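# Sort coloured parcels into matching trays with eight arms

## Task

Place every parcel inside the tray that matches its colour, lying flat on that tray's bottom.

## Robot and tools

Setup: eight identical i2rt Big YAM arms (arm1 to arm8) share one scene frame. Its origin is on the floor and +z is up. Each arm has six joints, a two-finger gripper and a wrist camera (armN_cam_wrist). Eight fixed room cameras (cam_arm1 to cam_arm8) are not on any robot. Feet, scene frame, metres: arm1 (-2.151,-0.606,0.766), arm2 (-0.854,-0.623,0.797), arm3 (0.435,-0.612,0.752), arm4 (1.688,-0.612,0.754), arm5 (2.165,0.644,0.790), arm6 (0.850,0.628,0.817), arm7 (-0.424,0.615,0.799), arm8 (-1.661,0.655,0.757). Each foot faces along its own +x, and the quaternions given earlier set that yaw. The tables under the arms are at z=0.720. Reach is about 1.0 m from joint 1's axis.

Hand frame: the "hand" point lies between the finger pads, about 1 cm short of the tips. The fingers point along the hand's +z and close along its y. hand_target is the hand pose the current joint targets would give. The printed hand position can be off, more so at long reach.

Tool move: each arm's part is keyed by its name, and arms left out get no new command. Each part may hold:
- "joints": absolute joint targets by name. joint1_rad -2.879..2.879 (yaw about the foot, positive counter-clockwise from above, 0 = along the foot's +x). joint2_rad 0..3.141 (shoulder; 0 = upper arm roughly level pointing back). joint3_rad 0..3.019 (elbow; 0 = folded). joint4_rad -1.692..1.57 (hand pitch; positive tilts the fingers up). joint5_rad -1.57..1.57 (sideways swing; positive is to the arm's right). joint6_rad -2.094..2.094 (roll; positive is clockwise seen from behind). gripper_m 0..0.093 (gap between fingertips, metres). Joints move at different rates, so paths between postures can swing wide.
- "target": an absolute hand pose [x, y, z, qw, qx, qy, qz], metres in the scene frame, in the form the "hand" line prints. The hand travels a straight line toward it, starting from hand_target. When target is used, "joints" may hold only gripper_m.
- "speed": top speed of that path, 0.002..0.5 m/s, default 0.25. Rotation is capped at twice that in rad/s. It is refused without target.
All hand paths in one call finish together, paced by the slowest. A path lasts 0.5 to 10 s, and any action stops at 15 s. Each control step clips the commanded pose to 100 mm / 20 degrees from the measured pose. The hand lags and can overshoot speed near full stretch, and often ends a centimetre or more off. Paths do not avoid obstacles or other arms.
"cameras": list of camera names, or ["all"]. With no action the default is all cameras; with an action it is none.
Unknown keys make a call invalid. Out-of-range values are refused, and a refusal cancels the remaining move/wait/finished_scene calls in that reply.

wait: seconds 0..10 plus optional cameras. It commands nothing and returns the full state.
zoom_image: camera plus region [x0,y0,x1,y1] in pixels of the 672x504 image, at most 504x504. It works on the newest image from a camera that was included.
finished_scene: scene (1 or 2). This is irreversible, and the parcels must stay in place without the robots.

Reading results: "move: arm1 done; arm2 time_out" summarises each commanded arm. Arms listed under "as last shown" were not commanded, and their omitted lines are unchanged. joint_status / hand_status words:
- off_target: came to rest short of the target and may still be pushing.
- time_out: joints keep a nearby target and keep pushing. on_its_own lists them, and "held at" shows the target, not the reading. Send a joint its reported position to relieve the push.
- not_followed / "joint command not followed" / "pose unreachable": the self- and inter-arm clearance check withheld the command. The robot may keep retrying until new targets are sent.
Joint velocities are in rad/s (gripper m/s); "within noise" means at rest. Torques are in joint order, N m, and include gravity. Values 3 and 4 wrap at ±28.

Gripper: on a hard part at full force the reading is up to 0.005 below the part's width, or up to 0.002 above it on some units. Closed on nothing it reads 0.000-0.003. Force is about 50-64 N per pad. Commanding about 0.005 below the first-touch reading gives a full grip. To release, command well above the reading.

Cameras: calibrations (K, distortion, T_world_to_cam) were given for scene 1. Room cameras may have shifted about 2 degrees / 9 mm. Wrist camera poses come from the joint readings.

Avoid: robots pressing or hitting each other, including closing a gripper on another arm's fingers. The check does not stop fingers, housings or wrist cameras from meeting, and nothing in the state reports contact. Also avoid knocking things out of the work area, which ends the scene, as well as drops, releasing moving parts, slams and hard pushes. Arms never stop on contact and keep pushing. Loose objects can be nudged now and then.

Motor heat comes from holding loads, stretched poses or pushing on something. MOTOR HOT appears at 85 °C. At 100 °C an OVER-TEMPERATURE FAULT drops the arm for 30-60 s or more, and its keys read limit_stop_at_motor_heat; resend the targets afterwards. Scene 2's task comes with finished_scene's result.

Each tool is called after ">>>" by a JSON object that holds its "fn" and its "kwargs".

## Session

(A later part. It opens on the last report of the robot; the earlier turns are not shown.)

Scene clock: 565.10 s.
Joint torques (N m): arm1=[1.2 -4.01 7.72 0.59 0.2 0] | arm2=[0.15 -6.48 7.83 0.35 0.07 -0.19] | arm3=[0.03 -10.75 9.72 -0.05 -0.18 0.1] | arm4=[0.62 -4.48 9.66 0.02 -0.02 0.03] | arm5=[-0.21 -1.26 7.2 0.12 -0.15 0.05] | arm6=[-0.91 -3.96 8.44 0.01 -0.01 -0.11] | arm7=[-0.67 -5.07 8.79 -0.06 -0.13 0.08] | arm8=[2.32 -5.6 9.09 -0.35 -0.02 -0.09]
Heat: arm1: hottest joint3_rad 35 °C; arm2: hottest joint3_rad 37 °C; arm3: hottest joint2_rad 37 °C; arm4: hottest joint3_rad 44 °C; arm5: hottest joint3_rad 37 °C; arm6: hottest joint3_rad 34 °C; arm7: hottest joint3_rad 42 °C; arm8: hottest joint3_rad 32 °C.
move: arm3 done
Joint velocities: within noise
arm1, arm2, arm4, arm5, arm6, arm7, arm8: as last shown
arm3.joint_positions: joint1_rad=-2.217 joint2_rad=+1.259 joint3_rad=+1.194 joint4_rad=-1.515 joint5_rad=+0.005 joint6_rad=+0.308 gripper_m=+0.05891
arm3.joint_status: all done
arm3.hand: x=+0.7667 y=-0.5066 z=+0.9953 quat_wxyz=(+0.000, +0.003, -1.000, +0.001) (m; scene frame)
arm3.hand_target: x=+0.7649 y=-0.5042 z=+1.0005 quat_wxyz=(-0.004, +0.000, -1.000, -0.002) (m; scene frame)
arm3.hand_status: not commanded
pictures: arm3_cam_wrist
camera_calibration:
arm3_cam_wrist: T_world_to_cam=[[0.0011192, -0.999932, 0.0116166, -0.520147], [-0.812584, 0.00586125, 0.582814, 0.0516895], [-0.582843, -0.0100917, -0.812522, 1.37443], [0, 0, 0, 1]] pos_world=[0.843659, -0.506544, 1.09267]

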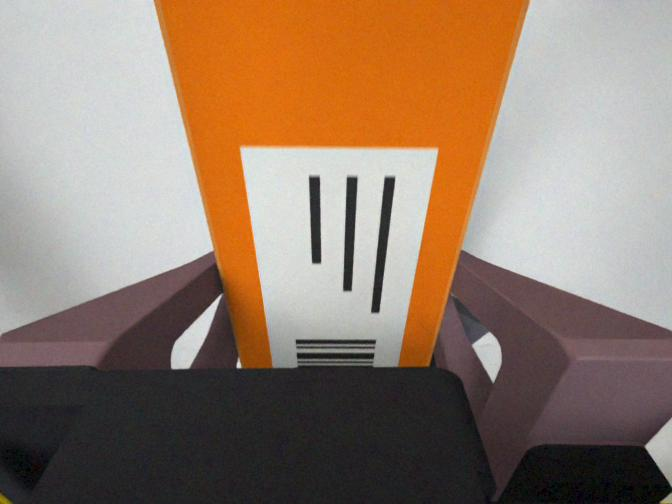

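>>> {"fn": "move", "kwargs": {"arm3": {"joints":{"joint1_rad":-1.224,"joint6_rad":0.0}}}}

>>> {"fn": "move", "kwargs": {"arm3": {"target":[0.602,0.008,0.845,0,-0.609,0.793,0]}}}

>>> {"fn": "move", "kwargs": {"arm3": {"target":[0.602,0.002,0.752,0,-0.609,0.793,0],"speed":0.1}, "cameras": ["arm3_cam_wrist"]}}

Scene clock: 572.57 s.
Joint torques (N m): arm1=[1.14 -4.13 7.64 0.43 0.21 0] | arm2=[0.15 -6.48 7.83 0.36 0.07 -0.18] | arm3=[0.26 -10.93 9.68 -0.05 -0.15 -0.22] | arm4=[0.62 -4.48 9.66 0.02 -0.02 0.03] | arm5=[-0.56 -1.26 7.2 -0.06 -0.17 0.04] | arm6=[-0.85 -3.96 8.44 0.01 -0.01 -0.11] | arm7=[-0.56 -5.13 8.8 -0.1 -0.13 0.06] | arm8=[2.55 -5.42 9.07 -0.39 -0.01 -0.06]
Heat: arm1: hottest joint3_rad 35 °C; arm2: hottest joint3_rad 37 °C; arm3: hottest joint2_rad 35 °C; arm4: hottest joint3_rad 44 °C; arm5: hottest joint3_rad 37 °C; arm6: hottest joint3_rad 34 °C; arm7: hottest joint3_rad 42 °C; arm8: hottest joint3_rad 32 °C.
move: arm3 done
Joint velocities: within noise
arm1.joint_positions: joint1_rad=-1.551 joint2_rad=+1.005 joint3_rad=+0.962 joint4_rad=-1.525 joint5_rad=+0.004 joint6_rad=+0.273 gripper_m=+0.09288
arm1.joint_status: not commanded
arm1.hand: x=-2.2547 y=-0.8407 z=+0.9923 quat_wxyz=(-0.004, -0.902, -0.432, +0.003) (m; scene frame)
arm1.hand_target: x=-2.2550 y=-0.8382 z=+0.9890 quat_wxyz=(-0.003, -0.903, -0.430, +0.003) (m; scene frame)
arm1.hand_status: not commanded
arm2, arm4, arm5, arm6, arm7, arm8: as last shown
arm3.joint_positions: joint1_rad=-1.236 joint2_rad=+1.259 joint3_rad=+1.194 joint4_rad=-1.515 joint5_rad=+0.004 joint6_rad=+0.016 gripper_m=+0.05890
arm3.joint_status: all done
arm3.hand: x=+0.5302 y=-0.2774 z=+0.9953 quat_wxyz=(-0.002, +0.597, -0.802, +0.004) (m; scene frame)
arm3.hand_target: x=+0.5257 y=-0.2771 z=+1.0005 quat_wxyz=(-0.005, +0.608, -0.794, +0.001) (m; scene frame)
arm3.hand_status: not commanded
camera_calibration:
arm1_cam_wrist: T_world_to_cam=[[-0.769481, 0.638588, -0.0102186, -1.18685], [0.521673, 0.637671, 0.566775, 1.15457], [0.368452, 0.430792, -0.823809, 2.13696], [0, 0, 0, 1]] pos_world=[-2.30293, -0.898911, 1.09394]
arm2_cam_wrist: T_world_to_cam=[[0.961407, -0.274919, 0.010786, 0.603094], [-0.229867, -0.781079, 0.580583, -1.06054], [-0.151189, -0.560655, -0.81413, 0.620061], [0, 0, 0, 1]] pos_world=[-0.729855, -0.314919, 1.11403]
arm3_cam_wrist: T_world_to_cam=[[0.956273, -0.291934, 0.0177741, -0.606828], [-0.247094, -0.77389, 0.583129, -0.65826], [-0.15648, -0.562023, -0.812185, 0.859453], [0, 0, 0, 1]] pos_world=[0.552129, -0.203542, 1.09267]
arm4_cam_wrist: T_world_to_cam=[[-0.00602974, 0.999897, 0.0130201, 0.523041], [0.820356, -0.0024992, 0.571847, -1.73846], [0.571821, 0.0141292, -0.820257, 0.108984], [0, 0, 0, 1]] pos_world=[1.36699, -0.528872, 1.07672]
arm5_cam_wrist: T_world_to_cam=[[-0.361661, 0.932254, 0.0102026, 0.173904], [0.799881, 0.304649, 0.517087, -2.27432], [0.478948, 0.195171, -0.855872, -0.0506765], [0, 0, 0, 1]] pos_world=[1.90635, 0.540634, 1.13087]
arm6_cam_wrist: T_world_to_cam=[[-0.968354, 0.249486, 0.00679644, 0.62679], [0.206796, 0.786817, 0.58151, -1.05769], [0.139731, 0.564513, -0.813511, 0.641509], [0, 0, 0, 1]] pos_world=[0.736043, 0.313693, 1.13267]
arm7_cam_wrist: T_world_to_cam=[[0.987176, -0.15906, 0.0135347, 0.532367], [-0.139528, -0.818535, 0.557255, 0.0947907], [-0.0775583, -0.551997, -0.830231, 1.42322], [0, 0, 0, 1]] pos_world=[-0.401932, 0.947882, 1.12158]
arm8_cam_wrist: T_world_to_cam=[[-0.98165, 0.190333, -0.0117177, -1.74115], [0.146404, 0.791607, 0.593232, -0.642003], [0.122187, 0.58063, -0.804946, 0.883892], [0, 0, 0, 1]] pos_world=[-1.72321, 0.326398, 1.07194]

Scene clock: 574.93 s.
Joint torques (N m): arm1=[1.03 -4.19 7.72 0.49 0.2 0.02] | arm2=[0.15 -6.42 7.83 0.36 0.07 -0.18] | arm3=[0.32 -22.24 13.82 -0.27 -0.26 -0.22] | arm4=[0.62 -4.48 9.66 0.02 -0.02 0.03] | arm5=[-0.26 -1.32 7.12 -0.02 -0.13 0.03] | arm6=[-0.85 -3.96 8.47 -0.01 -0.01 -0.11] | arm7=[-0.79 -5.36 8.81 -0.05 -0.13 0.06] | arm8=[2.67 -5.54 9.11 -0.35 -0.03 -0.05]
Heat: arm1: hottest joint3_rad 35 °C; arm2: hottest joint3_rad 37 °C; arm3: hottest joint2_rad 35 °C; arm4: hottest joint3_rad 44 °C; arm5: hottest joint3_rad 37 °C; arm6: hottest joint3_rad 34 °C; arm7: hottest joint3_rad 42 °C; arm8: hottest joint3_rad 32 °C.
move: arm3 off_target
Joint velocities: within noise
arm1, arm2, arm4, arm5, arm6, arm7, arm8: as last shown
arm3.joint_positions: joint1_rad=-1.236 joint2_rad=+2.094 joint3_rad=+1.807 joint4_rad=-1.332 joint5_rad=+0.000 joint6_rad=+0.014 gripper_m=+0.05890
arm3.joint_status: not commanded
arm3.hand: x=+0.6054 y=-0.0114 z=+0.8270 quat_wxyz=(+0.015, +0.598, -0.802, +0.014) (m; scene frame)
arm3.hand_target: x=+0.6015 y=+0.0068 z=+0.8452 quat_wxyz=(+0.000, +0.609, -0.793, +0.000) (m; scene frame)
arm3.hand_status: off_target (0.027 m and 2.8 deg from the pose sent, 0.330 m and 1.8 deg at the start)
camera_calibration:
arm1_cam_wrist: T_world_to_cam=[[-0.769481, 0.638588, -0.0102186, -1.18685], [0.521673, 0.637671, 0.566775, 1.15457], [0.368452, 0.430792, -0.823809, 2.13696], [0, 0, 0, 1]] pos_world=[-2.30293, -0.898911, 1.09394]
arm2_cam_wrist: T_world_to_cam=[[0.961407, -0.274919, 0.010786, 0.603094], [-0.229867, -0.781079, 0.580583, -1.06054], [-0.151189, -0.560655, -0.81413, 0.620061], [0, 0, 0, 1]] pos_world=[-0.729855, -0.314919, 1.11403]
arm3_cam_wrist: T_world_to_cam=[[0.956992, -0.289764, 0.0142603, -0.595586], [-0.237019, -0.752557, 0.614394, -0.367308], [-0.167298, -0.59135, -0.788871, 0.870967], [0, 0, 0, 1]] pos_world=[0.628623, 0.0660464, 0.921245]
arm4_cam_wrist: T_world_to_cam=[[-0.00602974, 0.999897, 0.0130201, 0.523041], [0.820356, -0.0024992, 0.571847, -1.73846], [0.571821, 0.0141292, -0.820257, 0.108984], [0, 0, 0, 1]] pos_world=[1.36699, -0.528872, 1.07672]
arm5_cam_wrist: T_world_to_cam=[[-0.361661, 0.932254, 0.0102026, 0.173904], [0.799881, 0.304649, 0.517087, -2.27432], [0.478948, 0.195171, -0.855872, -0.0506765], [0, 0, 0, 1]] pos_world=[1.90635, 0.540634, 1.13087]
arm6_cam_wrist: T_world_to_cam=[[-0.968354, 0.249486, 0.00679644, 0.62679], [0.206796, 0.786817, 0.58151, -1.05769], [0.139731, 0.564513, -0.813511, 0.641509], [0, 0, 0, 1]] pos_world=[0.736043, 0.313693, 1.13267]
arm7_cam_wrist: T_world_to_cam=[[0.987176, -0.15906, 0.0135347, 0.532367], [-0.139528, -0.818535, 0.557255, 0.0947907], [-0.0775583, -0.551997, -0.830231, 1.42322], [0, 0, 0, 1]] pos_world=[-0.401932, 0.947882, 1.12158]
arm8_cam_wrist: T_world_to_cam=[[-0.98165, 0.190333, -0.0117177, -1.74115], [0.146404, 0.791607, 0.593232, -0.642003], [0.122187, 0.58063, -0.804946, 0.883892], [0, 0, 0, 1]] pos_world=[-1.72321, 0.326398, 1.07194]

Scene clock: 576.40 s.
Joint torques (N m): arm1=[0.91 -4.07 7.69 0.55 0.18 0.01] | arm2=[0.15 -6.48 7.83 0.35 0.07 -0.19] | arm3=[0.09 -22.01 8.43 0.77 -0.24 -0.22] | arm4=[0.62 -4.48 9.68 0.02 -0.02 0.03] | arm5=[-0.03 -0.79 7.13 0.03 -0.14 0.03] | arm6=[-0.91 -3.96 8.44 0.01 -0.01 -0.11] | arm7=[-0.56 -5.3 8.79 -0.13 -0.15 0.06] | arm8=[2.61 -5.48 9.16 -0.42 -0.03 -0.08]
Heat: arm1: hottest joint3_rad 35 °C; arm2: hottest joint3_rad 37 °C; arm3: hottest joint2_rad 35 °C; arm4: hottest joint3_rad 44 °C; arm5: hottest joint3_rad 37 °C; arm6: hottest joint3_rad 34 °C; arm7: hottest joint3_rad 42 °C; arm8: hottest joint3_rad 32 °C.
move: arm3 off_target
Joint velocities: within noise
arm1, arm5: as last shown
arm2.joint_positions: joint1_rad=-1.321 joint2_rad=+1.008 joint3_rad=+0.955 joint4_rad=-1.515 joint5_rad=-0.001 joint6_rad=-0.138 gripper_m=+0.09292
arm2.joint_status: not commanded
arm2.hand: x=-0.7503 y=-0.3856 z=+1.0184 quat_wxyz=(-0.001, +0.604, -0.797, -0.002) (m; scene frame)
arm2.hand_target: x=-0.7511 y=-0.3888 z=+1.0185 quat_wxyz=(-0.001, +0.609, -0.793, +0.000) (m; scene frame)
arm2.hand_status: not commanded
arm3.joint_positions: joint1_rad=-1.236 joint2_rad=+2.160 joint3_rad=+1.731 joint4_rad=-1.157 joint5_rad=-0.001 joint6_rad=+0.012 gripper_m=+0.05890
arm3.joint_status: not commanded
arm3.hand: x=+0.6076 y=-0.0032 z=+0.7593 quat_wxyz=(+0.002, +0.599, -0.801, +0.003) (m; scene frame)
arm3.hand_target: x=+0.6019 y=+0.0018 z=+0.7522 quat_wxyz=(+0.000, +0.609, -0.793, +0.000) (m; scene frame)
arm3.hand_status: off_target (0.011 m and 1.6 deg from the pose sent, 0.076 m and 2.8 deg at the start)
arm4.joint_positions: joint1_rad=+1.887 joint2_rad=+1.011 joint3_rad=+0.958 joint4_rad=-1.514 joint5_rad=+0.011 joint6_rad=-0.294 gripper_m=+0.09290
arm4.joint_status: not commanded
arm4.hand: x=+1.4423 y=-0.5297 z=+0.9770 quat_wxyz=(-0.001, +1.000, -0.004, -0.006) (m; scene frame)
arm4.hand_target: x=+1.4461 y=-0.5321 z=+0.9767 quat_wxyz=(-0.001, +1.000, +0.000, -0.004) (m; scene frame)
arm4.hand_status: not commanded
arm6.joint_positions: joint1_rad=-1.325 joint2_rad=+1.012 joint3_rad=+0.949 joint4_rad=-1.516 joint5_rad=+0.001 joint6_rad=-0.113 gripper_m=+0.09288
arm6.joint_status: not commanded
arm6.hand: x=+0.7560 y=+0.3882 z=+1.0349 quat_wxyz=(+0.002, -0.793, -0.610, -0.003) (m; scene frame)
arm6.hand_target: x=+0.7561 y=+0.3903 z=+1.0381 quat_wxyz=(+0.000, -0.793, -0.609, +0.000) (m; scene frame)
arm6.hand_status: not commanded
arm7.joint_positions: joint1_rad=+2.182 joint2_rad=+1.008 joint3_rad=+0.964 joint4_rad=-1.514 joint5_rad=+0.003 joint6_rad=+0.147 gripper_m=+0.09294
arm7.joint_status: not commanded
arm7.hand: x=-0.4153 y=+0.8762 z=+1.0244 quat_wxyz=(-0.006, +0.643, -0.766, -0.005) (m; scene frame)
arm7.hand_target: x=-0.4148 y=+0.8701 z=+1.0207 quat_wxyz=(-0.001, +0.643, -0.766, -0.001) (m; scene frame)
arm7.hand_status: not commanded
arm8.joint_positions: joint1_rad=+0.422 joint2_rad=+1.014 joint3_rad=+0.956 joint4_rad=-1.516 joint5_rad=-0.001 joint6_rad=+0.002 gripper_m=+0.09292
arm8.joint_status: not commanded
arm8.hand: x=-1.7088 y=+0.4000 z=+0.9774 quat_wxyz=(+0.000, -0.770, -0.638, -0.001) (m; scene frame)
arm8.hand_target: x=-1.7066 y=+0.4035 z=+0.9786 quat_wxyz=(+0.000, -0.766, -0.643, +0.001) (m; scene frame)
arm8.hand_status: not commanded
pictures: arm3_cam_wrist
camera_calibration:
arm3_cam_wrist: T_world_to_cam=[[0.957563, -0.287932, 0.0129424, -0.593689], [-0.240209, -0.772427, 0.587925, -0.297108], [-0.159285, -0.566084, -0.808812, 0.833081], [0, 0, 0, 1]] pos_world=[0.629824, 0.0711585, 0.856166]

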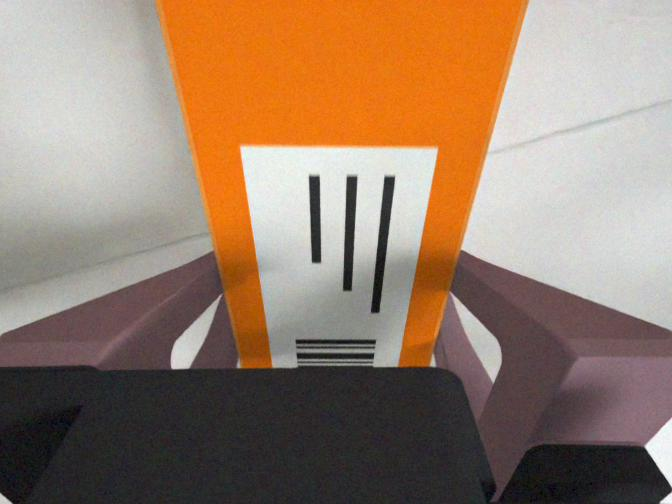

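>>> {"fn": "move", "kwargs": {"arm3": {"joints":{"gripper_m":0.093}}}}

>>> {"fn": "move", "kwargs": {"arm3": {"target":[0.603,-0.003,0.90,0,-0.609,0.793,0],"speed":0.2}}}

>>> {"fn": "move", "kwargs": {"arm3": {"joints":{"joint2_rad":1.0,"joint3_rad":0.95,"joint4_rad":-1.52}}}}

>>> {"fn": "move", "kwargs": {"arm6": {"target":[0.602,-0.010,0.88,0,0.793,0.609,0]}, "cameras": ["arm6_cam_wrist"]}}

Scene clock: 584.73 s.
Joint torques (N m): arm1=[1.08 -4.19 7.82 0.53 0.19 0.01] | arm2=[0.21 -6.48 7.83 0.36 0.07 -0.19] | arm3=[0.15 -21.95 8.42 0.58 -0.23 -0.21] | arm4=[0.62 -4.48 9.66 0.02 -0.02 0.03] | arm5=[-0.03 -1.32 7.24 0.12 -0.12 0.06] | arm6=[-0.85 -3.96 8.46 0.01 -0.01 -0.11] | arm7=[-0.67 -5.3 8.79 -0.09 -0.12 0.08] | arm8=[2.61 -5.42 9.1 -0.32 -0.03 -0.08]
Heat: arm1: hottest joint3_rad 35 °C; arm2: hottest joint3_rad 37 °C; arm3: hottest joint2_rad 36 °C; arm4: hottest joint3_rad 44 °C; arm5: hottest joint3_rad 37 °C; arm6: hottest joint3_rad 34 °C; arm7: hottest joint3_rad 42 °C; arm8: hottest joint3_rad 32 °C.
move: arm3 done
Joint velocities: within noise
arm1, arm2, arm4, arm5, arm6, arm7, arm8: as last shown
arm3.joint_positions: joint1_rad=-1.236 joint2_rad=+2.160 joint3_rad=+1.731 joint4_rad=-1.152 joint5_rad=-0.001 joint6_rad=+0.011 gripper_m=+0.09288
arm3.joint_status: all done
arm3.hand: x=+0.6079 y=-0.0021 z=+0.7588 quat_wxyz=(+0.000, +0.599, -0.801, +0.002) (m; scene frame)
arm3.hand_target: x=+0.6019 y=+0.0018 z=+0.7522 quat_wxyz=(+0.000, +0.609, -0.793, +0.000) (m; scene frame)
arm3.hand_status: not commanded
camera_calibration:
arm1_cam_wrist: T_world_to_cam=[[-0.769481, 0.638588, -0.0102186, -1.18685], [0.521673, 0.637671, 0.566775, 1.15457], [0.368452, 0.430792, -0.823809, 2.13696], [0, 0, 0, 1]] pos_world=[-2.30293, -0.898911, 1.09394]
arm2_cam_wrist: T_world_to_cam=[[0.961407, -0.274919, 0.010786, 0.603094], [-0.229867, -0.781079, 0.580583, -1.06054], [-0.151189, -0.560655, -0.81413, 0.620061], [0, 0, 0, 1]] pos_world=[-0.729855, -0.314919, 1.11403]
arm3_cam_wrist: T_world_to_cam=[[0.957673, -0.287575, 0.0127952, -0.593646], [-0.240505, -0.774915, 0.584521, -0.293181], [-0.158178, -0.562857, -0.811278, 0.834613], [0, 0, 0, 1]] pos_world=[0.630024, 0.07186, 0.856069]
arm4_cam_wrist: T_world_to_cam=[[-0.00602974, 0.999897, 0.0130201, 0.523041], [0.820356, -0.0024992, 0.571847, -1.73846], [0.571821, 0.0141292, -0.820257, 0.108984], [0, 0, 0, 1]] pos_world=[1.36699, -0.528872, 1.07672]
arm5_cam_wrist: T_world_to_cam=[[-0.361661, 0.932254, 0.0102026, 0.173904], [0.799881, 0.304649, 0.517087, -2.27432], [0.478948, 0.195171, -0.855872, -0.0506765], [0, 0, 0, 1]] pos_world=[1.90635, 0.540634, 1.13087]
arm6_cam_wrist: T_world_to_cam=[[-0.968354, 0.249486, 0.00679644, 0.62679], [0.206796, 0.786817, 0.58151, -1.05769], [0.139731, 0.564513, -0.813511, 0.641509], [0, 0, 0, 1]] pos_world=[0.736043, 0.313693, 1.13267]
arm7_cam_wrist: T_world_to_cam=[[0.987176, -0.15906, 0.0135347, 0.532367], [-0.139528, -0.818535, 0.557255, 0.0947907], [-0.0775583, -0.551997, -0.830231, 1.42322], [0, 0, 0, 1]] pos_world=[-0.401932, 0.947882, 1.12158]
arm8_cam_wrist: T_world_to_cam=[[-0.98165, 0.190333, -0.0117177, -1.74115], [0.146404, 0.791607, 0.593232, -0.642003], [0.122187, 0.58063, -0.804946, 0.883892], [0, 0, 0, 1]] pos_world=[-1.72321, 0.326398, 1.07194]

Scene clock: 586.33 s.
Joint torques (N m): arm1=[1.2 -4.07 7.76 0.58 0.22 0.04] | arm2=[0.15 -6.48 7.83 0.36 0.07 -0.19] | arm3=[-0.15 -22.65 13.67 -0.31 -0.23 -0.22] | arm4=[0.62 -4.48 9.66 0.02 -0.02 0.03] | arm5=[-0.62 -1.49 7.01 0.08 -0.17 0.06] | arm6=[-0.85 -3.9 8.47 0.02 -0.02 -0.11] | arm7=[-0.79 -5.25 8.8 -0.1 -0.12 0.07] | arm8=[2.32 -5.48 9.09 -0.38 -0.04 -0.08]
Heat: arm1: hottest joint3_rad 34 °C; arm2: hottest joint3_rad 37 °C; arm3: hottest joint2_rad 36 °C; arm4: hottest joint3_rad 44 °C; arm5: hottest joint3_rad 37 °C; arm6: hottest joint3_rad 34 °C; arm7: hottest joint3_rad 42 °C; arm8: hottest joint3_rad 32 °C.
move: arm3 off_target
Joint velocities: within noise
arm1, arm2, arm4, arm5, arm6, arm7, arm8: as last shown
arm3.joint_positions: joint1_rad=-1.236 joint2_rad=+2.047 joint3_rad=+1.863 joint4_rad=-1.441 joint5_rad=-0.001 joint6_rad=+0.008 gripper_m=+0.09297
arm3.joint_status: not commanded
arm3.hand: x=+0.6030 y=-0.0178 z=+0.8766 quat_wxyz=(+0.018, +0.600, -0.800, +0.016) (m; scene frame)
arm3.hand_target: x=+0.6027 y=-0.0041 z=+0.9001 quat_wxyz=(+0.000, +0.609, -0.793, +0.000) (m; scene frame)
arm3.hand_status: off_target (0.028 m and 3.0 deg from the pose sent, 0.141 m and 1.5 deg at the start)
camera_calibration:
arm1_cam_wrist: T_world_to_cam=[[-0.769481, 0.638588, -0.0102186, -1.18685], [0.521673, 0.637671, 0.566775, 1.15457], [0.368452, 0.430792, -0.823809, 2.13696], [0, 0, 0, 1]] pos_world=[-2.30293, -0.898911, 1.09394]
arm2_cam_wrist: T_world_to_cam=[[0.961407, -0.274919, 0.010786, 0.603094], [-0.229867, -0.781079, 0.580583, -1.06054], [-0.151189, -0.560655, -0.81413, 0.620061], [0, 0, 0, 1]] pos_world=[-0.729855, -0.314919, 1.11403]
arm3_cam_wrist: T_world_to_cam=[[0.958866, -0.283541, 0.013398, -0.596158], [-0.230547, -0.750379, 0.619499, -0.411516], [-0.1656, -0.597106, -0.784883, 0.901306], [0, 0, 0, 1]] pos_world=[0.626018, 0.060347, 0.970341]
arm4_cam_wrist: T_world_to_cam=[[-0.00602974, 0.999897, 0.0130201, 0.523041], [0.820356, -0.0024992, 0.571847, -1.73846], [0.571821, 0.0141292, -0.820257, 0.108984], [0, 0, 0, 1]] pos_world=[1.36699, -0.528872, 1.07672]
arm5_cam_wrist: T_world_to_cam=[[-0.361661, 0.932254, 0.0102026, 0.173904], [0.799881, 0.304649, 0.517087, -2.27432], [0.478948, 0.195171, -0.855872, -0.0506765], [0, 0, 0, 1]] pos_world=[1.90635, 0.540634, 1.13087]
arm6_cam_wrist: T_world_to_cam=[[-0.968354, 0.249486, 0.00679644, 0.62679], [0.206796, 0.786817, 0.58151, -1.05769], [0.139731, 0.564513, -0.813511, 0.641509], [0, 0, 0, 1]] pos_world=[0.736043, 0.313693, 1.13267]
arm7_cam_wrist: T_world_to_cam=[[0.987176, -0.15906, 0.0135347, 0.532367], [-0.139528, -0.818535, 0.557255, 0.0947907], [-0.0775583, -0.551997, -0.830231, 1.42322], [0, 0, 0, 1]] pos_world=[-0.401932, 0.947882, 1.12158]
arm8_cam_wrist: T_world_to_cam=[[-0.98165, 0.190333, -0.0117177, -1.74115], [0.146404, 0.791607, 0.593232, -0.642003], [0.122187, 0.58063, -0.804946, 0.883892], [0, 0, 0, 1]] pos_world=[-1.72321, 0.326398, 1.07194]

Scene clock: 588.10 s.
Joint torques (N m): arm1=[1.26 -3.96 7.75 0.54 0.22 -0.02] | arm2=[0.15 -6.42 7.83 0.36 0.07 -0.19] | arm3=[-0.09 -7.71 9.26 -0.06 -0.23 -0.21] | arm4=[0.62 -4.48 9.66 0.02 -0.02 0.03] | arm5=[-0.38 -1.14 7.02 -0.12 -0.19 0.05] | arm6=[-0.91 -3.96 8.46 0.01 -0.01 -0.11] | arm7=[-0.67 -5.25 8.77 -0.09 -0.13 0.06] | arm8=[2.43 -5.19 8.98 -0.36 -0.01 -0.07]
Heat: arm1: hottest joint3_rad 34 °C; arm2: hottest joint3_rad 37 °C; arm3: hottest joint2_rad 36 °C; arm4: hottest joint3_rad 44 °C; arm5: hottest joint3_rad 37 °C; arm6: hottest joint3_rad 34 °C; arm7: hottest joint3_rad 42 °C; arm8: hottest joint3_rad 32 °C.
move: arm3 done
Joint velocities: within noise
arm1, arm2, arm4, arm5, arm6, arm7, arm8: as last shown
arm3.joint_positions: joint1_rad=-1.236 joint2_rad=+1.018 joint3_rad=+0.949 joint4_rad=-1.514 joint5_rad=-0.001 joint6_rad=+0.007 gripper_m=+0.09297
arm3.joint_status: all done
arm3.hand: x=+0.5048 y=-0.3642 z=+0.9699 quat_wxyz=(+0.001, +0.600, -0.800, +0.003) (m; scene frame)
arm3.hand_target: x=+0.5022 y=-0.3663 z=+0.9744 quat_wxyz=(-0.003, +0.609, -0.793, -0.002) (m; scene frame)
arm3.hand_status: not commanded
camera_calibration:
arm1_cam_wrist: T_world_to_cam=[[-0.769481, 0.638588, -0.0102186, -1.18685], [0.521673, 0.637671, 0.566775, 1.15457], [0.368452, 0.430792, -0.823809, 2.13696], [0, 0, 0, 1]] pos_world=[-2.30293, -0.898911, 1.09394]
arm2_cam_wrist: T_world_to_cam=[[0.961407, -0.274919, 0.010786, 0.603094], [-0.229867, -0.781079, 0.580583, -1.06054], [-0.151189, -0.560655, -0.81413, 0.620061], [0, 0, 0, 1]] pos_world=[-0.729855, -0.314919, 1.11403]
arm3_cam_wrist: T_world_to_cam=[[0.958869, -0.283556, 0.0128779, -0.600916], [-0.237015, -0.774874, 0.585999, -0.725091], [-0.156185, -0.564949, -0.810209, 0.782918], [0, 0, 0, 1]] pos_world=[0.526622, -0.289939, 1.06697]
arm4_cam_wrist: T_world_to_cam=[[-0.00602974, 0.999897, 0.0130201, 0.523041], [0.820356, -0.0024992, 0.571847, -1.73846], [0.571821, 0.0141292, -0.820257, 0.108984], [0, 0, 0, 1]] pos_world=[1.36699, -0.528872, 1.07672]
arm5_cam_wrist: T_world_to_cam=[[-0.361661, 0.932254, 0.0102026, 0.173904], [0.799881, 0.304649, 0.517087, -2.27432], [0.478948, 0.195171, -0.855872, -0.0506765], [0, 0, 0, 1]] pos_world=[1.90635, 0.540634, 1.13087]
arm6_cam_wrist: T_world_to_cam=[[-0.968354, 0.249486, 0.00679644, 0.62679], [0.206796, 0.786817, 0.58151, -1.05769], [0.139731, 0.564513, -0.813511, 0.641509], [0, 0, 0, 1]] pos_world=[0.736043, 0.313693, 1.13267]
arm7_cam_wrist: T_world_to_cam=[[0.987176, -0.15906, 0.0135347, 0.532367], [-0.139528, -0.818535, 0.557255, 0.0947907], [-0.0775583, -0.551997, -0.830231, 1.42322], [0, 0, 0, 1]] pos_world=[-0.401932, 0.947882, 1.12158]
arm8_cam_wrist: T_world_to_cam=[[-0.98165, 0.190333, -0.0117177, -1.74115], [0.146404, 0.791607, 0.593232, -0.642003], [0.122187, 0.58063, -0.804946, 0.883892], [0, 0, 0, 1]] pos_world=[-1.72321, 0.326398, 1.07194]

Scene clock: 590.97 s.
Joint torques (N m): arm1=[1.14 -4.19 7.66 0.46 0.2 0.02] | arm2=[0.15 -6.48 7.83 0.35 0.07 -0.19] | arm3=[-0.21 -7.71 9.26 -0.06 -0.23 -0.21] | arm4=[0.62 -4.48 9.66 0.02 -0.02 0.03] | arm5=[-0.38 -0.97 7.04 0.02 -0.15 0] | arm6=[-0.44 -16.85 12.66 -0.24 -0.02 -0.06] | arm7=[-0.62 -5.19 8.77 -0.12 -0.13 0.07] | arm8=[2.37 -5.54 9.06 -0.38 -0.03 -0.07]
Heat: arm1: hottest joint3_rad 34 °C; arm2: hottest joint3_rad 37 °C; arm3: hottest joint2_rad 36 °C; arm4: hottest joint3_rad 44 °C; arm5: hottest joint3_rad 37 °C; arm6: hottest joint3_rad 34 °C; arm7: hottest joint3_rad 42 °C; arm8: hottest joint3_rad 33 °C.
move: arm6 off_target
Joint velocities: within noise
arm1, arm2, arm3, arm4, arm7, arm8: as last shown
arm5.joint_positions: joint1_rad=+0.633 joint2_rad=+0.806 joint3_rad=+0.895 joint4_rad=-1.590 joint5_rad=+0.000 joint6_rad=-0.010 gripper_m=+0.09398
arm5.joint_status: not commanded
arm5.hand: x=+1.9715 y=+0.5682 z=+1.0286 quat_wxyz=(+0.003, +0.981, +0.190, -0.032) (m; scene frame)
arm5.hand_target: x=+1.9740 y=+0.5675 z=+1.0316 quat_wxyz=(+0.004, +0.982, +0.188, -0.033) (m; scene frame)
arm5.hand_status: not commanded
arm6.joint_positions: joint1_rad=-1.325 joint2_rad=+2.226 joint3_rad=+1.980 joint4_rad=-1.358 joint5_rad=+0.001 joint6_rad=-0.113 gripper_m=+0.09288
arm6.joint_status: not commanded
arm6.hand: x=+0.6066 y=+0.0055 z=+0.8677 quat_wxyz=(+0.009, -0.792, -0.610, -0.014) (m; scene frame)
arm6.hand_target: x=+0.6024 y=-0.0091 z=+0.8801 quat_wxyz=(+0.000, -0.793, -0.609, +0.000) (m; scene frame)
arm6.hand_status: off_target (0.020 m and 1.9 deg from the pose sent, 0.454 m and 0.4 deg at the start)
pictures: arm6_cam_wrist
camera_calibration:
arm6_cam_wrist: T_world_to_cam=[[-0.968395, 0.24939, 0.00384972, 0.581278], [0.20144, 0.772916, 0.601684, -0.642643], [0.147078, 0.583443, -0.798725, 0.724949], [0, 0, 0, 1]] pos_world=[0.585737, -0.0712222, 0.963465]

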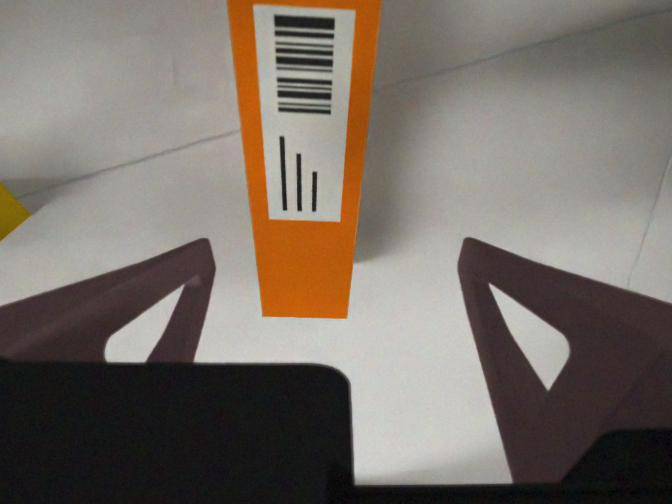

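>>> {"fn": "move", "kwargs": {"arm6": {"target":[0.612,-0.008,0.763,0,0.793,0.609,0],"speed":0.12}, "cameras": ["arm6_cam_wrist"]}}

>>> {"fn": "move", "kwargs": {"arm6": {"joints":{"gripper_m":0.055}}, "cameras": ["arm6_cam_wrist"]}}

>>> {"fn": "move", "kwargs": {"arm6": {"target":[0.612,-0.008,0.90,0,0.793,0.609,0],"speed":0.2}}}

>>> {"fn": "move", "kwargs": {"arm6": {"joints":{"joint2_rad":1.25,"joint3_rad":1.2,"joint4_rad":-1.52}}, "cameras": ["arm6_cam_wrist"]}}

Scene clock: 601.07 s.
Joint torques (N m): arm1=[1.14 -3.84 7.8 0.51 0.2 0.01] | arm2=[0.21 -6.48 7.83 0.35 0.07 -0.19] | arm3=[-0.26 -7.65 9.22 -0.05 -0.22 -0.22] | arm4=[0.62 -4.48 9.66 0.02 -0.02 0.03] | arm5=[-0.38 -1.32 7.05 0.02 -0.17 0.05] | arm6=[0.32 -17.9 7.92 0.55 0.02 0] | arm7=[-0.67 -5.13 8.79 -0.08 -0.13 0.06] | arm8=[2.32 -5.42 9.05 -0.31 -0.02 -0.06]
Heat: arm1: hottest joint3_rad 34 °C; arm2: hottest joint3_rad 37 °C; arm3: hottest joint2_rad 34 °C; arm4: hottest joint3_rad 44 °C; arm5: hottest joint3_rad 37 °C; arm6: hottest joint3_rad 37 °C; arm7: hottest joint3_rad 42 °C; arm8: hottest joint3_rad 33 °C.
move: arm6 done
Joint velocities: within noise
arm1, arm2, arm3, arm4, arm5, arm7, arm8: as last shown
arm6.joint_positions: joint1_rad=-1.322 joint2_rad=+2.333 joint3_rad=+1.893 joint4_rad=-1.141 joint5_rad=+0.000 joint6_rad=-0.106 gripper_m=+0.09288
arm6.joint_status: not commanded
arm6.hand: x=+0.6064 y=-0.0016 z=+0.7659 quat_wxyz=(+0.003, -0.794, -0.608, -0.004) (m; scene frame)
arm6.hand_target: x=+0.6120 y=-0.0080 z=+0.7632 quat_wxyz=(+0.000, -0.793, -0.609, +0.000) (m; scene frame)
arm6.hand_status: done (0.009 m and 0.6 deg from the pose sent, 0.106 m and 1.9 deg at the start)
pictures: arm6_cam_wrist
camera_calibration:
arm6_cam_wrist: T_world_to_cam=[[-0.967485, 0.252862, 0.00579951, 0.581248], [0.2086, 0.784747, 0.583659, -0.566418], [0.143034, 0.565891, -0.811978, 0.66042], [0, 0, 0, 1]] pos_world=[0.586041, -0.0762065, 0.863471]

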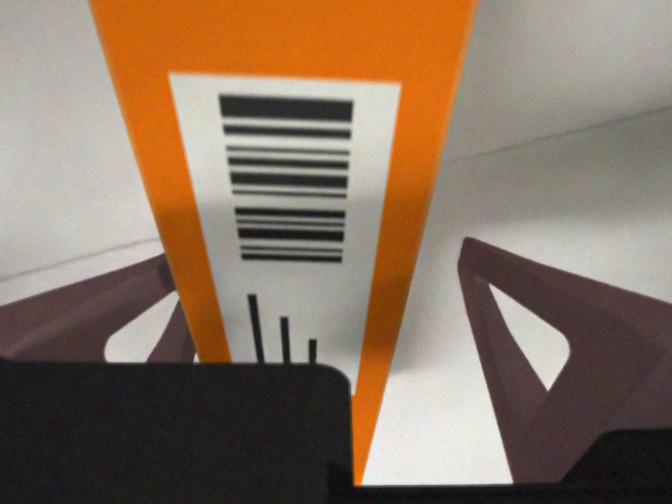

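Scene clock: 601.70 s.
Joint torques (N m): arm1=[1.2 -4.07 7.69 0.5 0.18 0.01] | arm2=[0.15 -6.48 7.83 0.36 0.07 -0.19] | arm3=[-0.15 -7.59 9.22 -0.05 -0.22 -0.22] | arm4=[0.62 -4.48 9.66 0.02 -0.02 0.03] | arm5=[-0.44 -1.03 7.17 0.1 -0.14 0.05] | arm6=[0.21 -17.61 7.94 0.58 0.02 -0.01] | arm7=[-0.56 -5.13 8.81 -0.14 -0.12 0.05] | arm8=[2.32 -5.48 9.1 -0.38 -0.03 -0.08]
Heat: arm1: hottest joint3_rad 34 °C; arm2: hottest joint3_rad 37 °C; arm3: hottest joint2_rad 34 °C; arm4: hottest joint3_rad 44 °C; arm5: hottest joint3_rad 37 °C; arm6: hottest joint3_rad 36 °C; arm7: hottest joint3_rad 42 °C; arm8: hottest joint3_rad 33 °C.
move: arm6 off_target
Joint velocities: within noise
arm1.joint_positions: joint1_rad=-1.551 joint2_rad=+1.005 joint3_rad=+0.962 joint4_rad=-1.525 joint5_rad=+0.004 joint6_rad=+0.273 gripper_m=+0.09288
arm1.joint_status: not commanded
arm1.hand: x=-2.2547 y=-0.8407 z=+0.9923 quat_wxyz=(-0.004, -0.902, -0.432, +0.003) (m; scene frame)
arm1.hand_target: x=-2.2550 y=-0.8382 z=+0.9890 quat_wxyz=(-0.003, -0.903, -0.430, +0.003) (m; scene frame)
arm1.hand_status: not commanded
arm2, arm3, arm4, arm5, arm7, arm8: as last shown
arm6.joint_positions: joint1_rad=-1.321 joint2_rad=+2.333 joint3_rad=+1.893 joint4_rad=-1.141 joint5_rad=+0.000 joint6_rad=-0.104 gripper_m=+0.05991
arm6.joint_status: gripper_m off_target (ended at +0.05994, target +0.05500)
arm6.hand: x=+0.6070 y=-0.0018 z=+0.7659 quat_wxyz=(+0.003, -0.794, -0.608, -0.004) (m; scene frame)
arm6.hand_target: x=+0.6121 y=-0.0080 z=+0.7632 quat_wxyz=(+0.000, -0.793, -0.609, +0.000) (m; scene frame)
arm6.hand_status: not commanded
pictures: arm6_cam_wrist
camera_calibration:
arm6_cam_wrist: T_world_to_cam=[[-0.967196, 0.253972, 0.00546488, 0.581864], [0.209326, 0.784617, 0.583574, -0.566786], [0.143924, 0.565575, -0.812042, 0.659928], [0, 0, 0, 1]] pos_world=[0.586441, -0.0763058, 0.863471]

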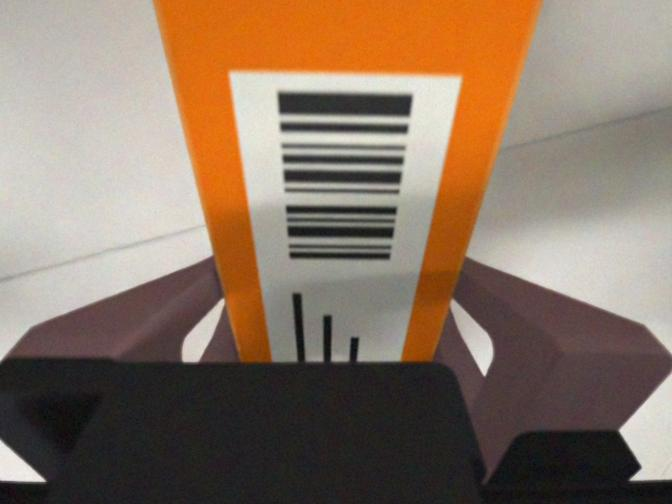

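Scene clock: 603.27 s.
Joint torques (N m): arm1=[0.91 -4.01 7.66 0.55 0.19 -0.01] | arm2=[0.15 -6.48 7.83 0.36 0.07 -0.19] | arm3=[-0.15 -7.71 9.22 -0.05 -0.21 -0.22] | arm4=[0.62 -4.48 9.66 0.01 -0.02 0.03] | arm5=[-0.09 -1.08 7.17 0.08 -0.19 0.06] | arm6=[0.15 -19.08 12.52 -0.28 0.01 -0.02] | arm7=[-0.79 -5.25 8.8 -0.05 -0.13 0.07] | arm8=[2.55 -5.42 9.09 -0.36 -0.03 -0.07]
Heat: arm1: hottest joint3_rad 34 °C; arm2: hottest joint3_rad 37 °C; arm3: hottest joint2_rad 34 °C; arm4: hottest joint3_rad 44 °C; arm5: hottest joint3_rad 37 °C; arm6: hottest joint3_rad 37 °C; arm7: hottest joint3_rad 42 °C; arm8: hottest joint3_rad 33 °C.
move: arm6 off_target
Joint velocities: within noise
arm1, arm2, arm3, arm4, arm5, arm7, arm8: as last shown
arm6.joint_positions: joint1_rad=-1.321 joint2_rad=+2.223 joint3_rad=+1.980 joint4_rad=-1.388 joint5_rad=+0.000 joint6_rad=-0.104 gripper_m=+0.05991
arm6.joint_status: not commanded
arm6.hand: x=+0.6120 y=+0.0111 z=+0.8703 quat_wxyz=(+0.016, -0.794, -0.608, -0.025) (m; scene frame)
arm6.hand_target: x=+0.6127 y=-0.0066 z=+0.9004 quat_wxyz=(+0.000, -0.793, -0.609, +0.000) (m; scene frame)
arm6.hand_status: off_target (0.035 m and 3.4 deg from the pose sent, 0.134 m and 0.6 deg at the start)
camera_calibration:
arm1_cam_wrist: T_world_to_cam=[[-0.769481, 0.638588, -0.0102186, -1.18685], [0.521673, 0.637671, 0.566775, 1.15457], [0.368452, 0.430792, -0.823809, 2.13696], [0, 0, 0, 1]] pos_world=[-2.30293, -0.898911, 1.09394]
arm2_cam_wrist: T_world_to_cam=[[0.961407, -0.274919, 0.010786, 0.603094], [-0.229867, -0.781079, 0.580583, -1.06054], [-0.151189, -0.560655, -0.81413, 0.620061], [0, 0, 0, 1]] pos_world=[-0.729855, -0.314919, 1.11403]
arm3_cam_wrist: T_world_to_cam=[[0.958869, -0.283556, 0.0128779, -0.600916], [-0.237015, -0.774874, 0.585999, -0.725091], [-0.156185, -0.564949, -0.810209, 0.782918], [0, 0, 0, 1]] pos_world=[0.526622, -0.289939, 1.06697]
arm4_cam_wrist: T_world_to_cam=[[-0.00602974, 0.999897, 0.0130201, 0.523041], [0.820356, -0.0024992, 0.571847, -1.73846], [0.571821, 0.0141292, -0.820257, 0.108984], [0, 0, 0, 1]] pos_world=[1.36699, -0.528872, 1.07672]
arm5_cam_wrist: T_world_to_cam=[[-0.361661, 0.932254, 0.0102026, 0.173904], [0.799881, 0.304649, 0.517087, -2.27432], [0.478948, 0.195171, -0.855872, -0.0506765], [0, 0, 0, 1]] pos_world=[1.90635, 0.540634, 1.13087]
arm6_cam_wrist: T_world_to_cam=[[-0.967256, 0.253801, 0.0000042028, 0.587632], [0.198611, 0.756911, 0.622606, -0.665884], [0.158015, 0.602221, -0.782535, 0.701918], [0, 0, 0, 1]] pos_world=[0.589729, -0.0678363, 0.963857]
arm7_cam_wrist: T_world_to_cam=[[0.987176, -0.15906, 0.0135347, 0.532367], [-0.139528, -0.818535, 0.557255, 0.0947907], [-0.0775583, -0.551997, -0.830231, 1.42322], [0, 0, 0, 1]] pos_world=[-0.401932, 0.947882, 1.12158]
arm8_cam_wrist: T_world_to_cam=[[-0.98165, 0.190333, -0.0117177, -1.74115], [0.146404, 0.791607, 0.593232, -0.642003], [0.122187, 0.58063, -0.804946, 0.883892], [0, 0, 0, 1]] pos_world=[-1.72321, 0.326398, 1.07194]

Scene clock: 604.90 s.
Joint torques (N m): arm1=[1.38 -4.37 7.66 0.46 0.21 0.01] | arm2=[0.15 -6.48 7.83 0.36 0.07 -0.19] | arm3=[-0.21 -7.65 9.26 -0.06 -0.22 -0.22] | arm4=[0.62 -4.48 9.66 0.02 -0.02 0.03] | arm5=[-0.32 -0.91 7.19 0.03 -0.17 0] | arm6=[0.21 -8.06 8.68 -0.02 0.01 -0.02] | arm7=[-0.62 -5.07 8.8 -0.1 -0.13 0.06] | arm8=[2.32 -5.36 9.09 -0.27 -0.02 -0.06]
Heat: arm1: hottest joint3_rad 34 °C; arm2: hottest joint3_rad 37 °C; arm3: hottest joint2_rad 34 °C; arm4: hottest joint3_rad 44 °C; arm5: hottest joint3_rad 37 °C; arm6: hottest joint3_rad 36 °C; arm7: hottest joint3_rad 42 °C; arm8: hottest joint3_rad 33 °C.
move: arm6 done
Joint velocities: within noise
arm1, arm3, arm5: as last shown
arm2.joint_positions: joint1_rad=-1.321 joint2_rad=+1.008 joint3_rad=+0.955 joint4_rad=-1.515 joint5_rad=-0.001 joint6_rad=-0.138 gripper_m=+0.09292
arm2.joint_status: not commanded
arm2.hand: x=-0.7503 y=-0.3856 z=+1.0184 quat_wxyz=(-0.001, +0.604, -0.797, -0.002) (m; scene frame)
arm2.hand_target: x=-0.7511 y=-0.3888 z=+1.0185 quat_wxyz=(-0.001, +0.609, -0.793, +0.000) (m; scene frame)
arm2.hand_status: not commanded
arm4.joint_positions: joint1_rad=+1.887 joint2_rad=+1.011 joint3_rad=+0.958 joint4_rad=-1.514 joint5_rad=+0.011 joint6_rad=-0.294 gripper_m=+0.09290
arm4.joint_status: not commanded
arm4.hand: x=+1.4423 y=-0.5297 z=+0.9770 quat_wxyz=(-0.001, +1.000, -0.004, -0.006) (m; scene frame)
arm4.hand_target: x=+1.4461 y=-0.5321 z=+0.9767 quat_wxyz=(-0.001, +1.000, +0.000, -0.004) (m; scene frame)
arm4.hand_status: not commanded
arm6.joint_positions: joint1_rad=-1.321 joint2_rad=+1.273 joint3_rad=+1.196 joint4_rad=-1.516 joint5_rad=+0.000 joint6_rad=-0.104 gripper_m=+0.05991
arm6.joint_status: all done
arm6.hand: x=+0.7237 y=+0.3008 z=+1.0546 quat_wxyz=(+0.006, -0.794, -0.608, -0.009) (m; scene frame)
arm6.hand_target: x=+0.7281 y=+0.3019 z=+1.0634 quat_wxyz=(+0.000, -0.793, -0.609, +0.000) (m; scene frame)
arm6.hand_status: not commanded
arm7.joint_positions: joint1_rad=+2.182 joint2_rad=+1.008 joint3_rad=+0.964 joint4_rad=-1.514 joint5_rad=+0.003 joint6_rad=+0.147 gripper_m=+0.09294
arm7.joint_status: not commanded
arm7.hand: x=-0.4153 y=+0.8762 z=+1.0244 quat_wxyz=(-0.006, +0.643, -0.766, -0.005) (m; scene frame)
arm7.hand_target: x=-0.4148 y=+0.8701 z=+1.0207 quat_wxyz=(-0.001, +0.643, -0.766, -0.001) (m; scene frame)
arm7.hand_status: not commanded
arm8.joint_positions: joint1_rad=+0.422 joint2_rad=+1.014 joint3_rad=+0.956 joint4_rad=-1.516 joint5_rad=-0.001 joint6_rad=+0.002 gripper_m=+0.09292
arm8.joint_status: not commanded
arm8.hand: x=-1.7088 y=+0.4000 z=+0.9774 quat_wxyz=(+0.000, -0.770, -0.638, -0.001) (m; scene frame)
arm8.hand_target: x=-1.7066 y=+0.4035 z=+0.9786 quat_wxyz=(+0.000, -0.766, -0.643, +0.001) (m; scene frame)
arm8.hand_status: not commanded
pictures: arm6_cam_wrist
camera_calibration:
arm6_cam_wrist: T_world_to_cam=[[-0.967224, 0.253888, 0.00421124, 0.617756], [0.20694, 0.778539, 0.592497, -1.00296], [0.14715, 0.573949, -0.805561, 0.694691], [0, 0, 0, 1]] pos_world=[0.702838, 0.225287, 1.15127]

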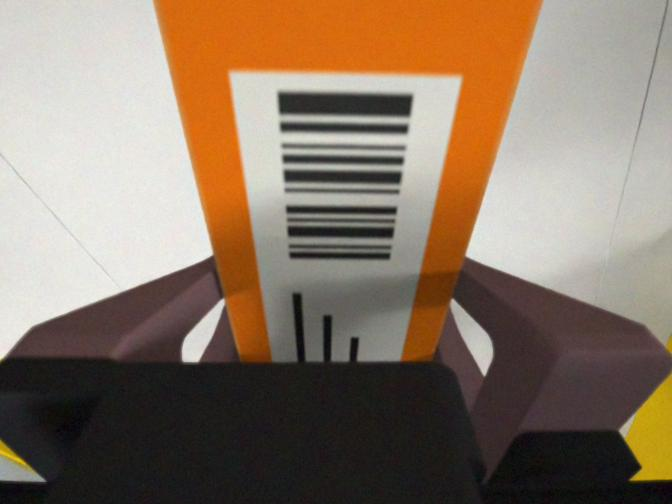

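>>> {"fn": "move", "kwargs": {"arm6": {"joints":{"joint1_rad":0.253,"joint6_rad":-0.36}}, "cameras": ["cam_arm6","cam_arm5"]}}

>>> {"fn": "move", "kwargs": {"arm6": {"target":[1.512,0.375,0.87,0,0,1,0]}, "cameras": ["cam_arm6","cam_arm5","arm6_cam_wrist"]}}

Scene clock: 612.50 s.
Joint torques (N m): arm1=[1.32 -4.54 7.75 0.51 0.19 0] | arm2=[0.15 -6.48 7.83 0.35 0.07 -0.19] | arm3=[-0.21 -7.53 9.26 -0.06 -0.21 -0.22] | arm4=[0.62 -4.48 9.66 0.02 -0.02 0.03] | arm5=[-0.03 -0.62 7.17 0.06 -0.19 0.01] | arm6=[-0.03 -8.06 8.68 -0.02 0.04 -0.16] | arm7=[-0.62 -5.13 8.79 -0.09 -0.14 0.07] | arm8=[2.55 -5.42 9.09 -0.28 -0.04 -0.09]
Heat: arm1: hottest joint3_rad 34 °C; arm2: hottest joint3_rad 37 °C; arm3: hottest joint2_rad 33 °C; arm4: hottest joint3_rad 44 °C; arm5: hottest joint3_rad 37 °C; arm6: hottest joint3_rad 36 °C; arm7: hottest joint3_rad 42 °C; arm8: hottest joint3_rad 33 °C.
move: arm6 done
Joint velocities: within noise
arm1, arm2, arm3, arm4, arm5, arm7, arm8: as last shown
arm6.joint_positions: joint1_rad=+0.245 joint2_rad=+1.273 joint3_rad=+1.196 joint4_rad=-1.516 joint5_rad=-0.002 joint6_rad=-0.353 gripper_m=+0.05999
arm6.joint_status: all done
arm6.hand: x=+1.1774 y=+0.5003 z=+1.0544 quat_wxyz=(+0.010, -0.010, -1.000, -0.005) (m; scene frame)
arm6.hand_target: x=+1.1759 y=+0.5036 z=+1.0633 quat_wxyz=(+0.000, -0.002, -1.000, +0.000) (m; scene frame)
arm6.hand_status: not commanded
pictures: cam_arm5, cam_arm6

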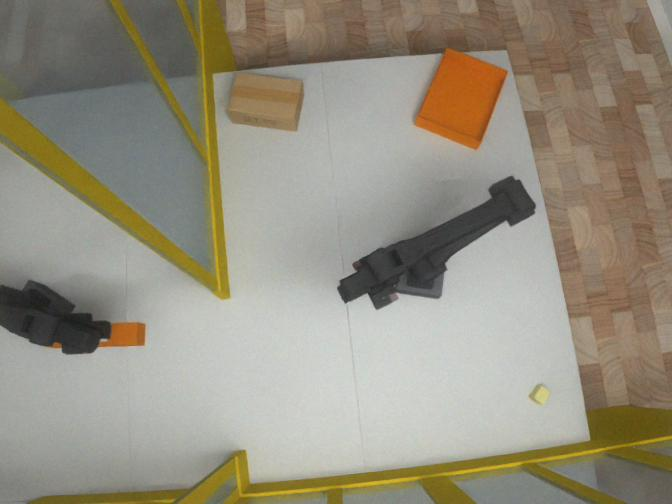

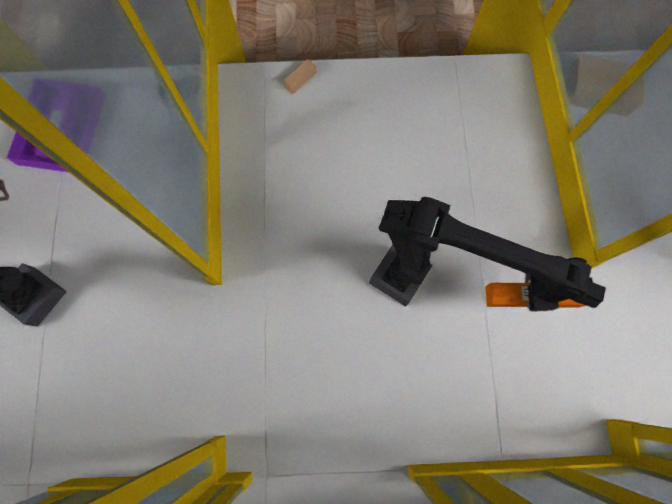

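Scene clock: 615.23 s.
Joint torques (N m): arm1=[1.14 -4.13 7.77 0.57 0.19 0.01] | arm2=[0.15 -6.48 7.84 0.36 0.07 -0.19] | arm3=[-0.21 -7.65 9.28 -0.03 -0.21 -0.21] | arm4=[0.62 -4.48 9.66 0.02 -0.02 0.03] | arm5=[-0.15 -1.2 7.13 0.01 -0.15 0.04] | arm6=[0.03 -18.02 12.96 -0.18 0.08 -0.17] | arm7=[-0.5 -5.25 8.84 -0.08 -0.13 0.06] | arm8=[2.43 -5.42 9.14 -0.34 -0.02 -0.07]
Heat: arm1: hottest joint3_rad 34 °C; arm2: hottest joint3_rad 37 °C; arm3: hottest joint2_rad 33 °C; arm4: hottest joint3_rad 44 °C; arm5: hottest joint3_rad 37 °C; arm6: hottest joint3_rad 36 °C; arm7: hottest joint3_rad 42 °C; arm8: hottest joint3_rad 33 °C.
move: arm6 off_target
Joint velocities: within noise
arm1, arm2, arm3, arm4, arm5, arm7, arm8: as last shown
arm6.joint_positions: joint1_rad=+0.245 joint2_rad=+2.314 joint3_rad=+2.102 joint4_rad=-1.398 joint5_rad=-0.002 joint6_rad=-0.356 gripper_m=+0.05999
arm6.joint_status: not commanded
arm6.hand: x=+1.4947 y=+0.3764 z=+0.8542 quat_wxyz=(+0.018, -0.008, -1.000, -0.008) (m; scene frame)
arm6.hand_target: x=+1.5110 y=+0.3754 z=+0.8703 quat_wxyz=(-0.001, +0.000, -1.000, +0.000) (m; scene frame)
arm6.hand_status: off_target (0.023 m and 2.4 deg from the pose sent, 0.402 m and 1.7 deg at the start)
pictures: arm6_cam_wrist, cam_arm5, cam_arm6
camera_calibration:
arm6_cam_wrist: T_world_to_cam=[[-0.00950718, -0.999918, -0.00858376, 0.396461], [-0.796637, 0.00238548, 0.604453, 0.679336], [-0.604383, 0.0125848, -0.796594, 1.70335], [0, 0, 0, 1]] pos_world=[1.57443, 0.373371, 0.949659]

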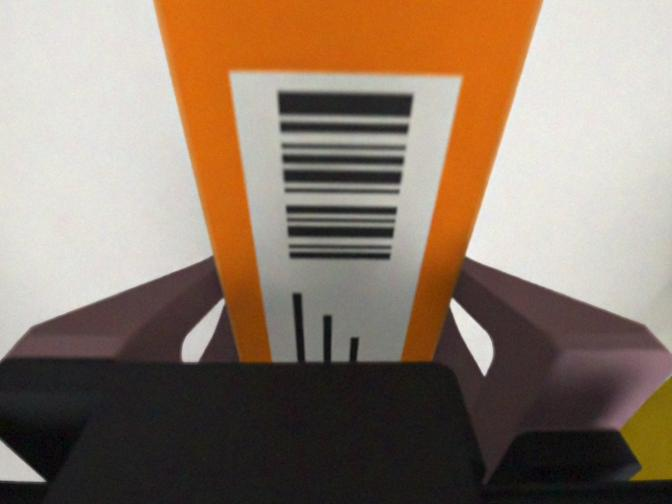

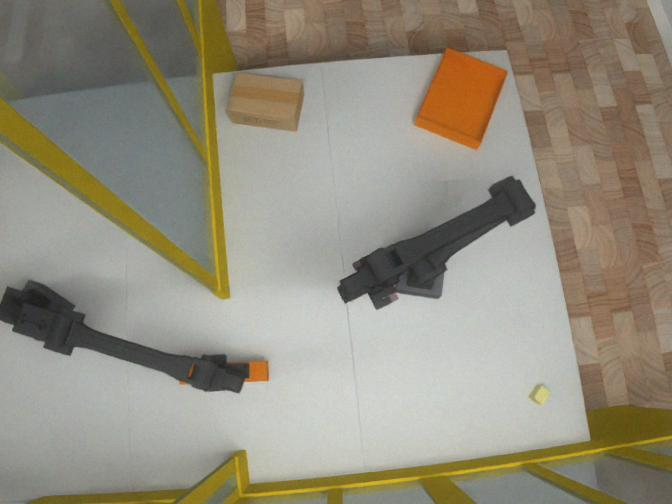

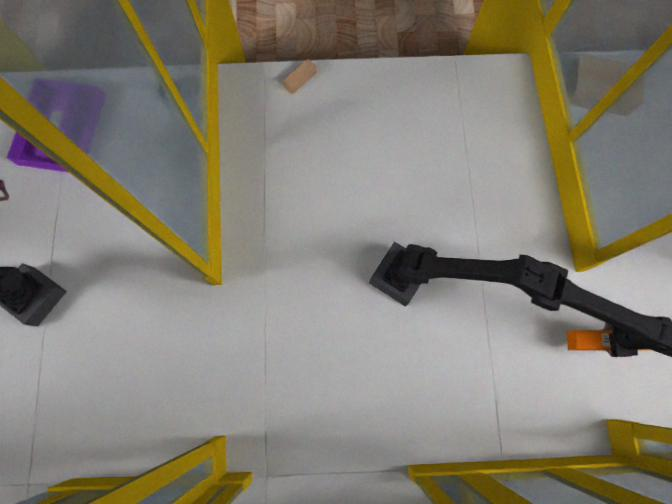

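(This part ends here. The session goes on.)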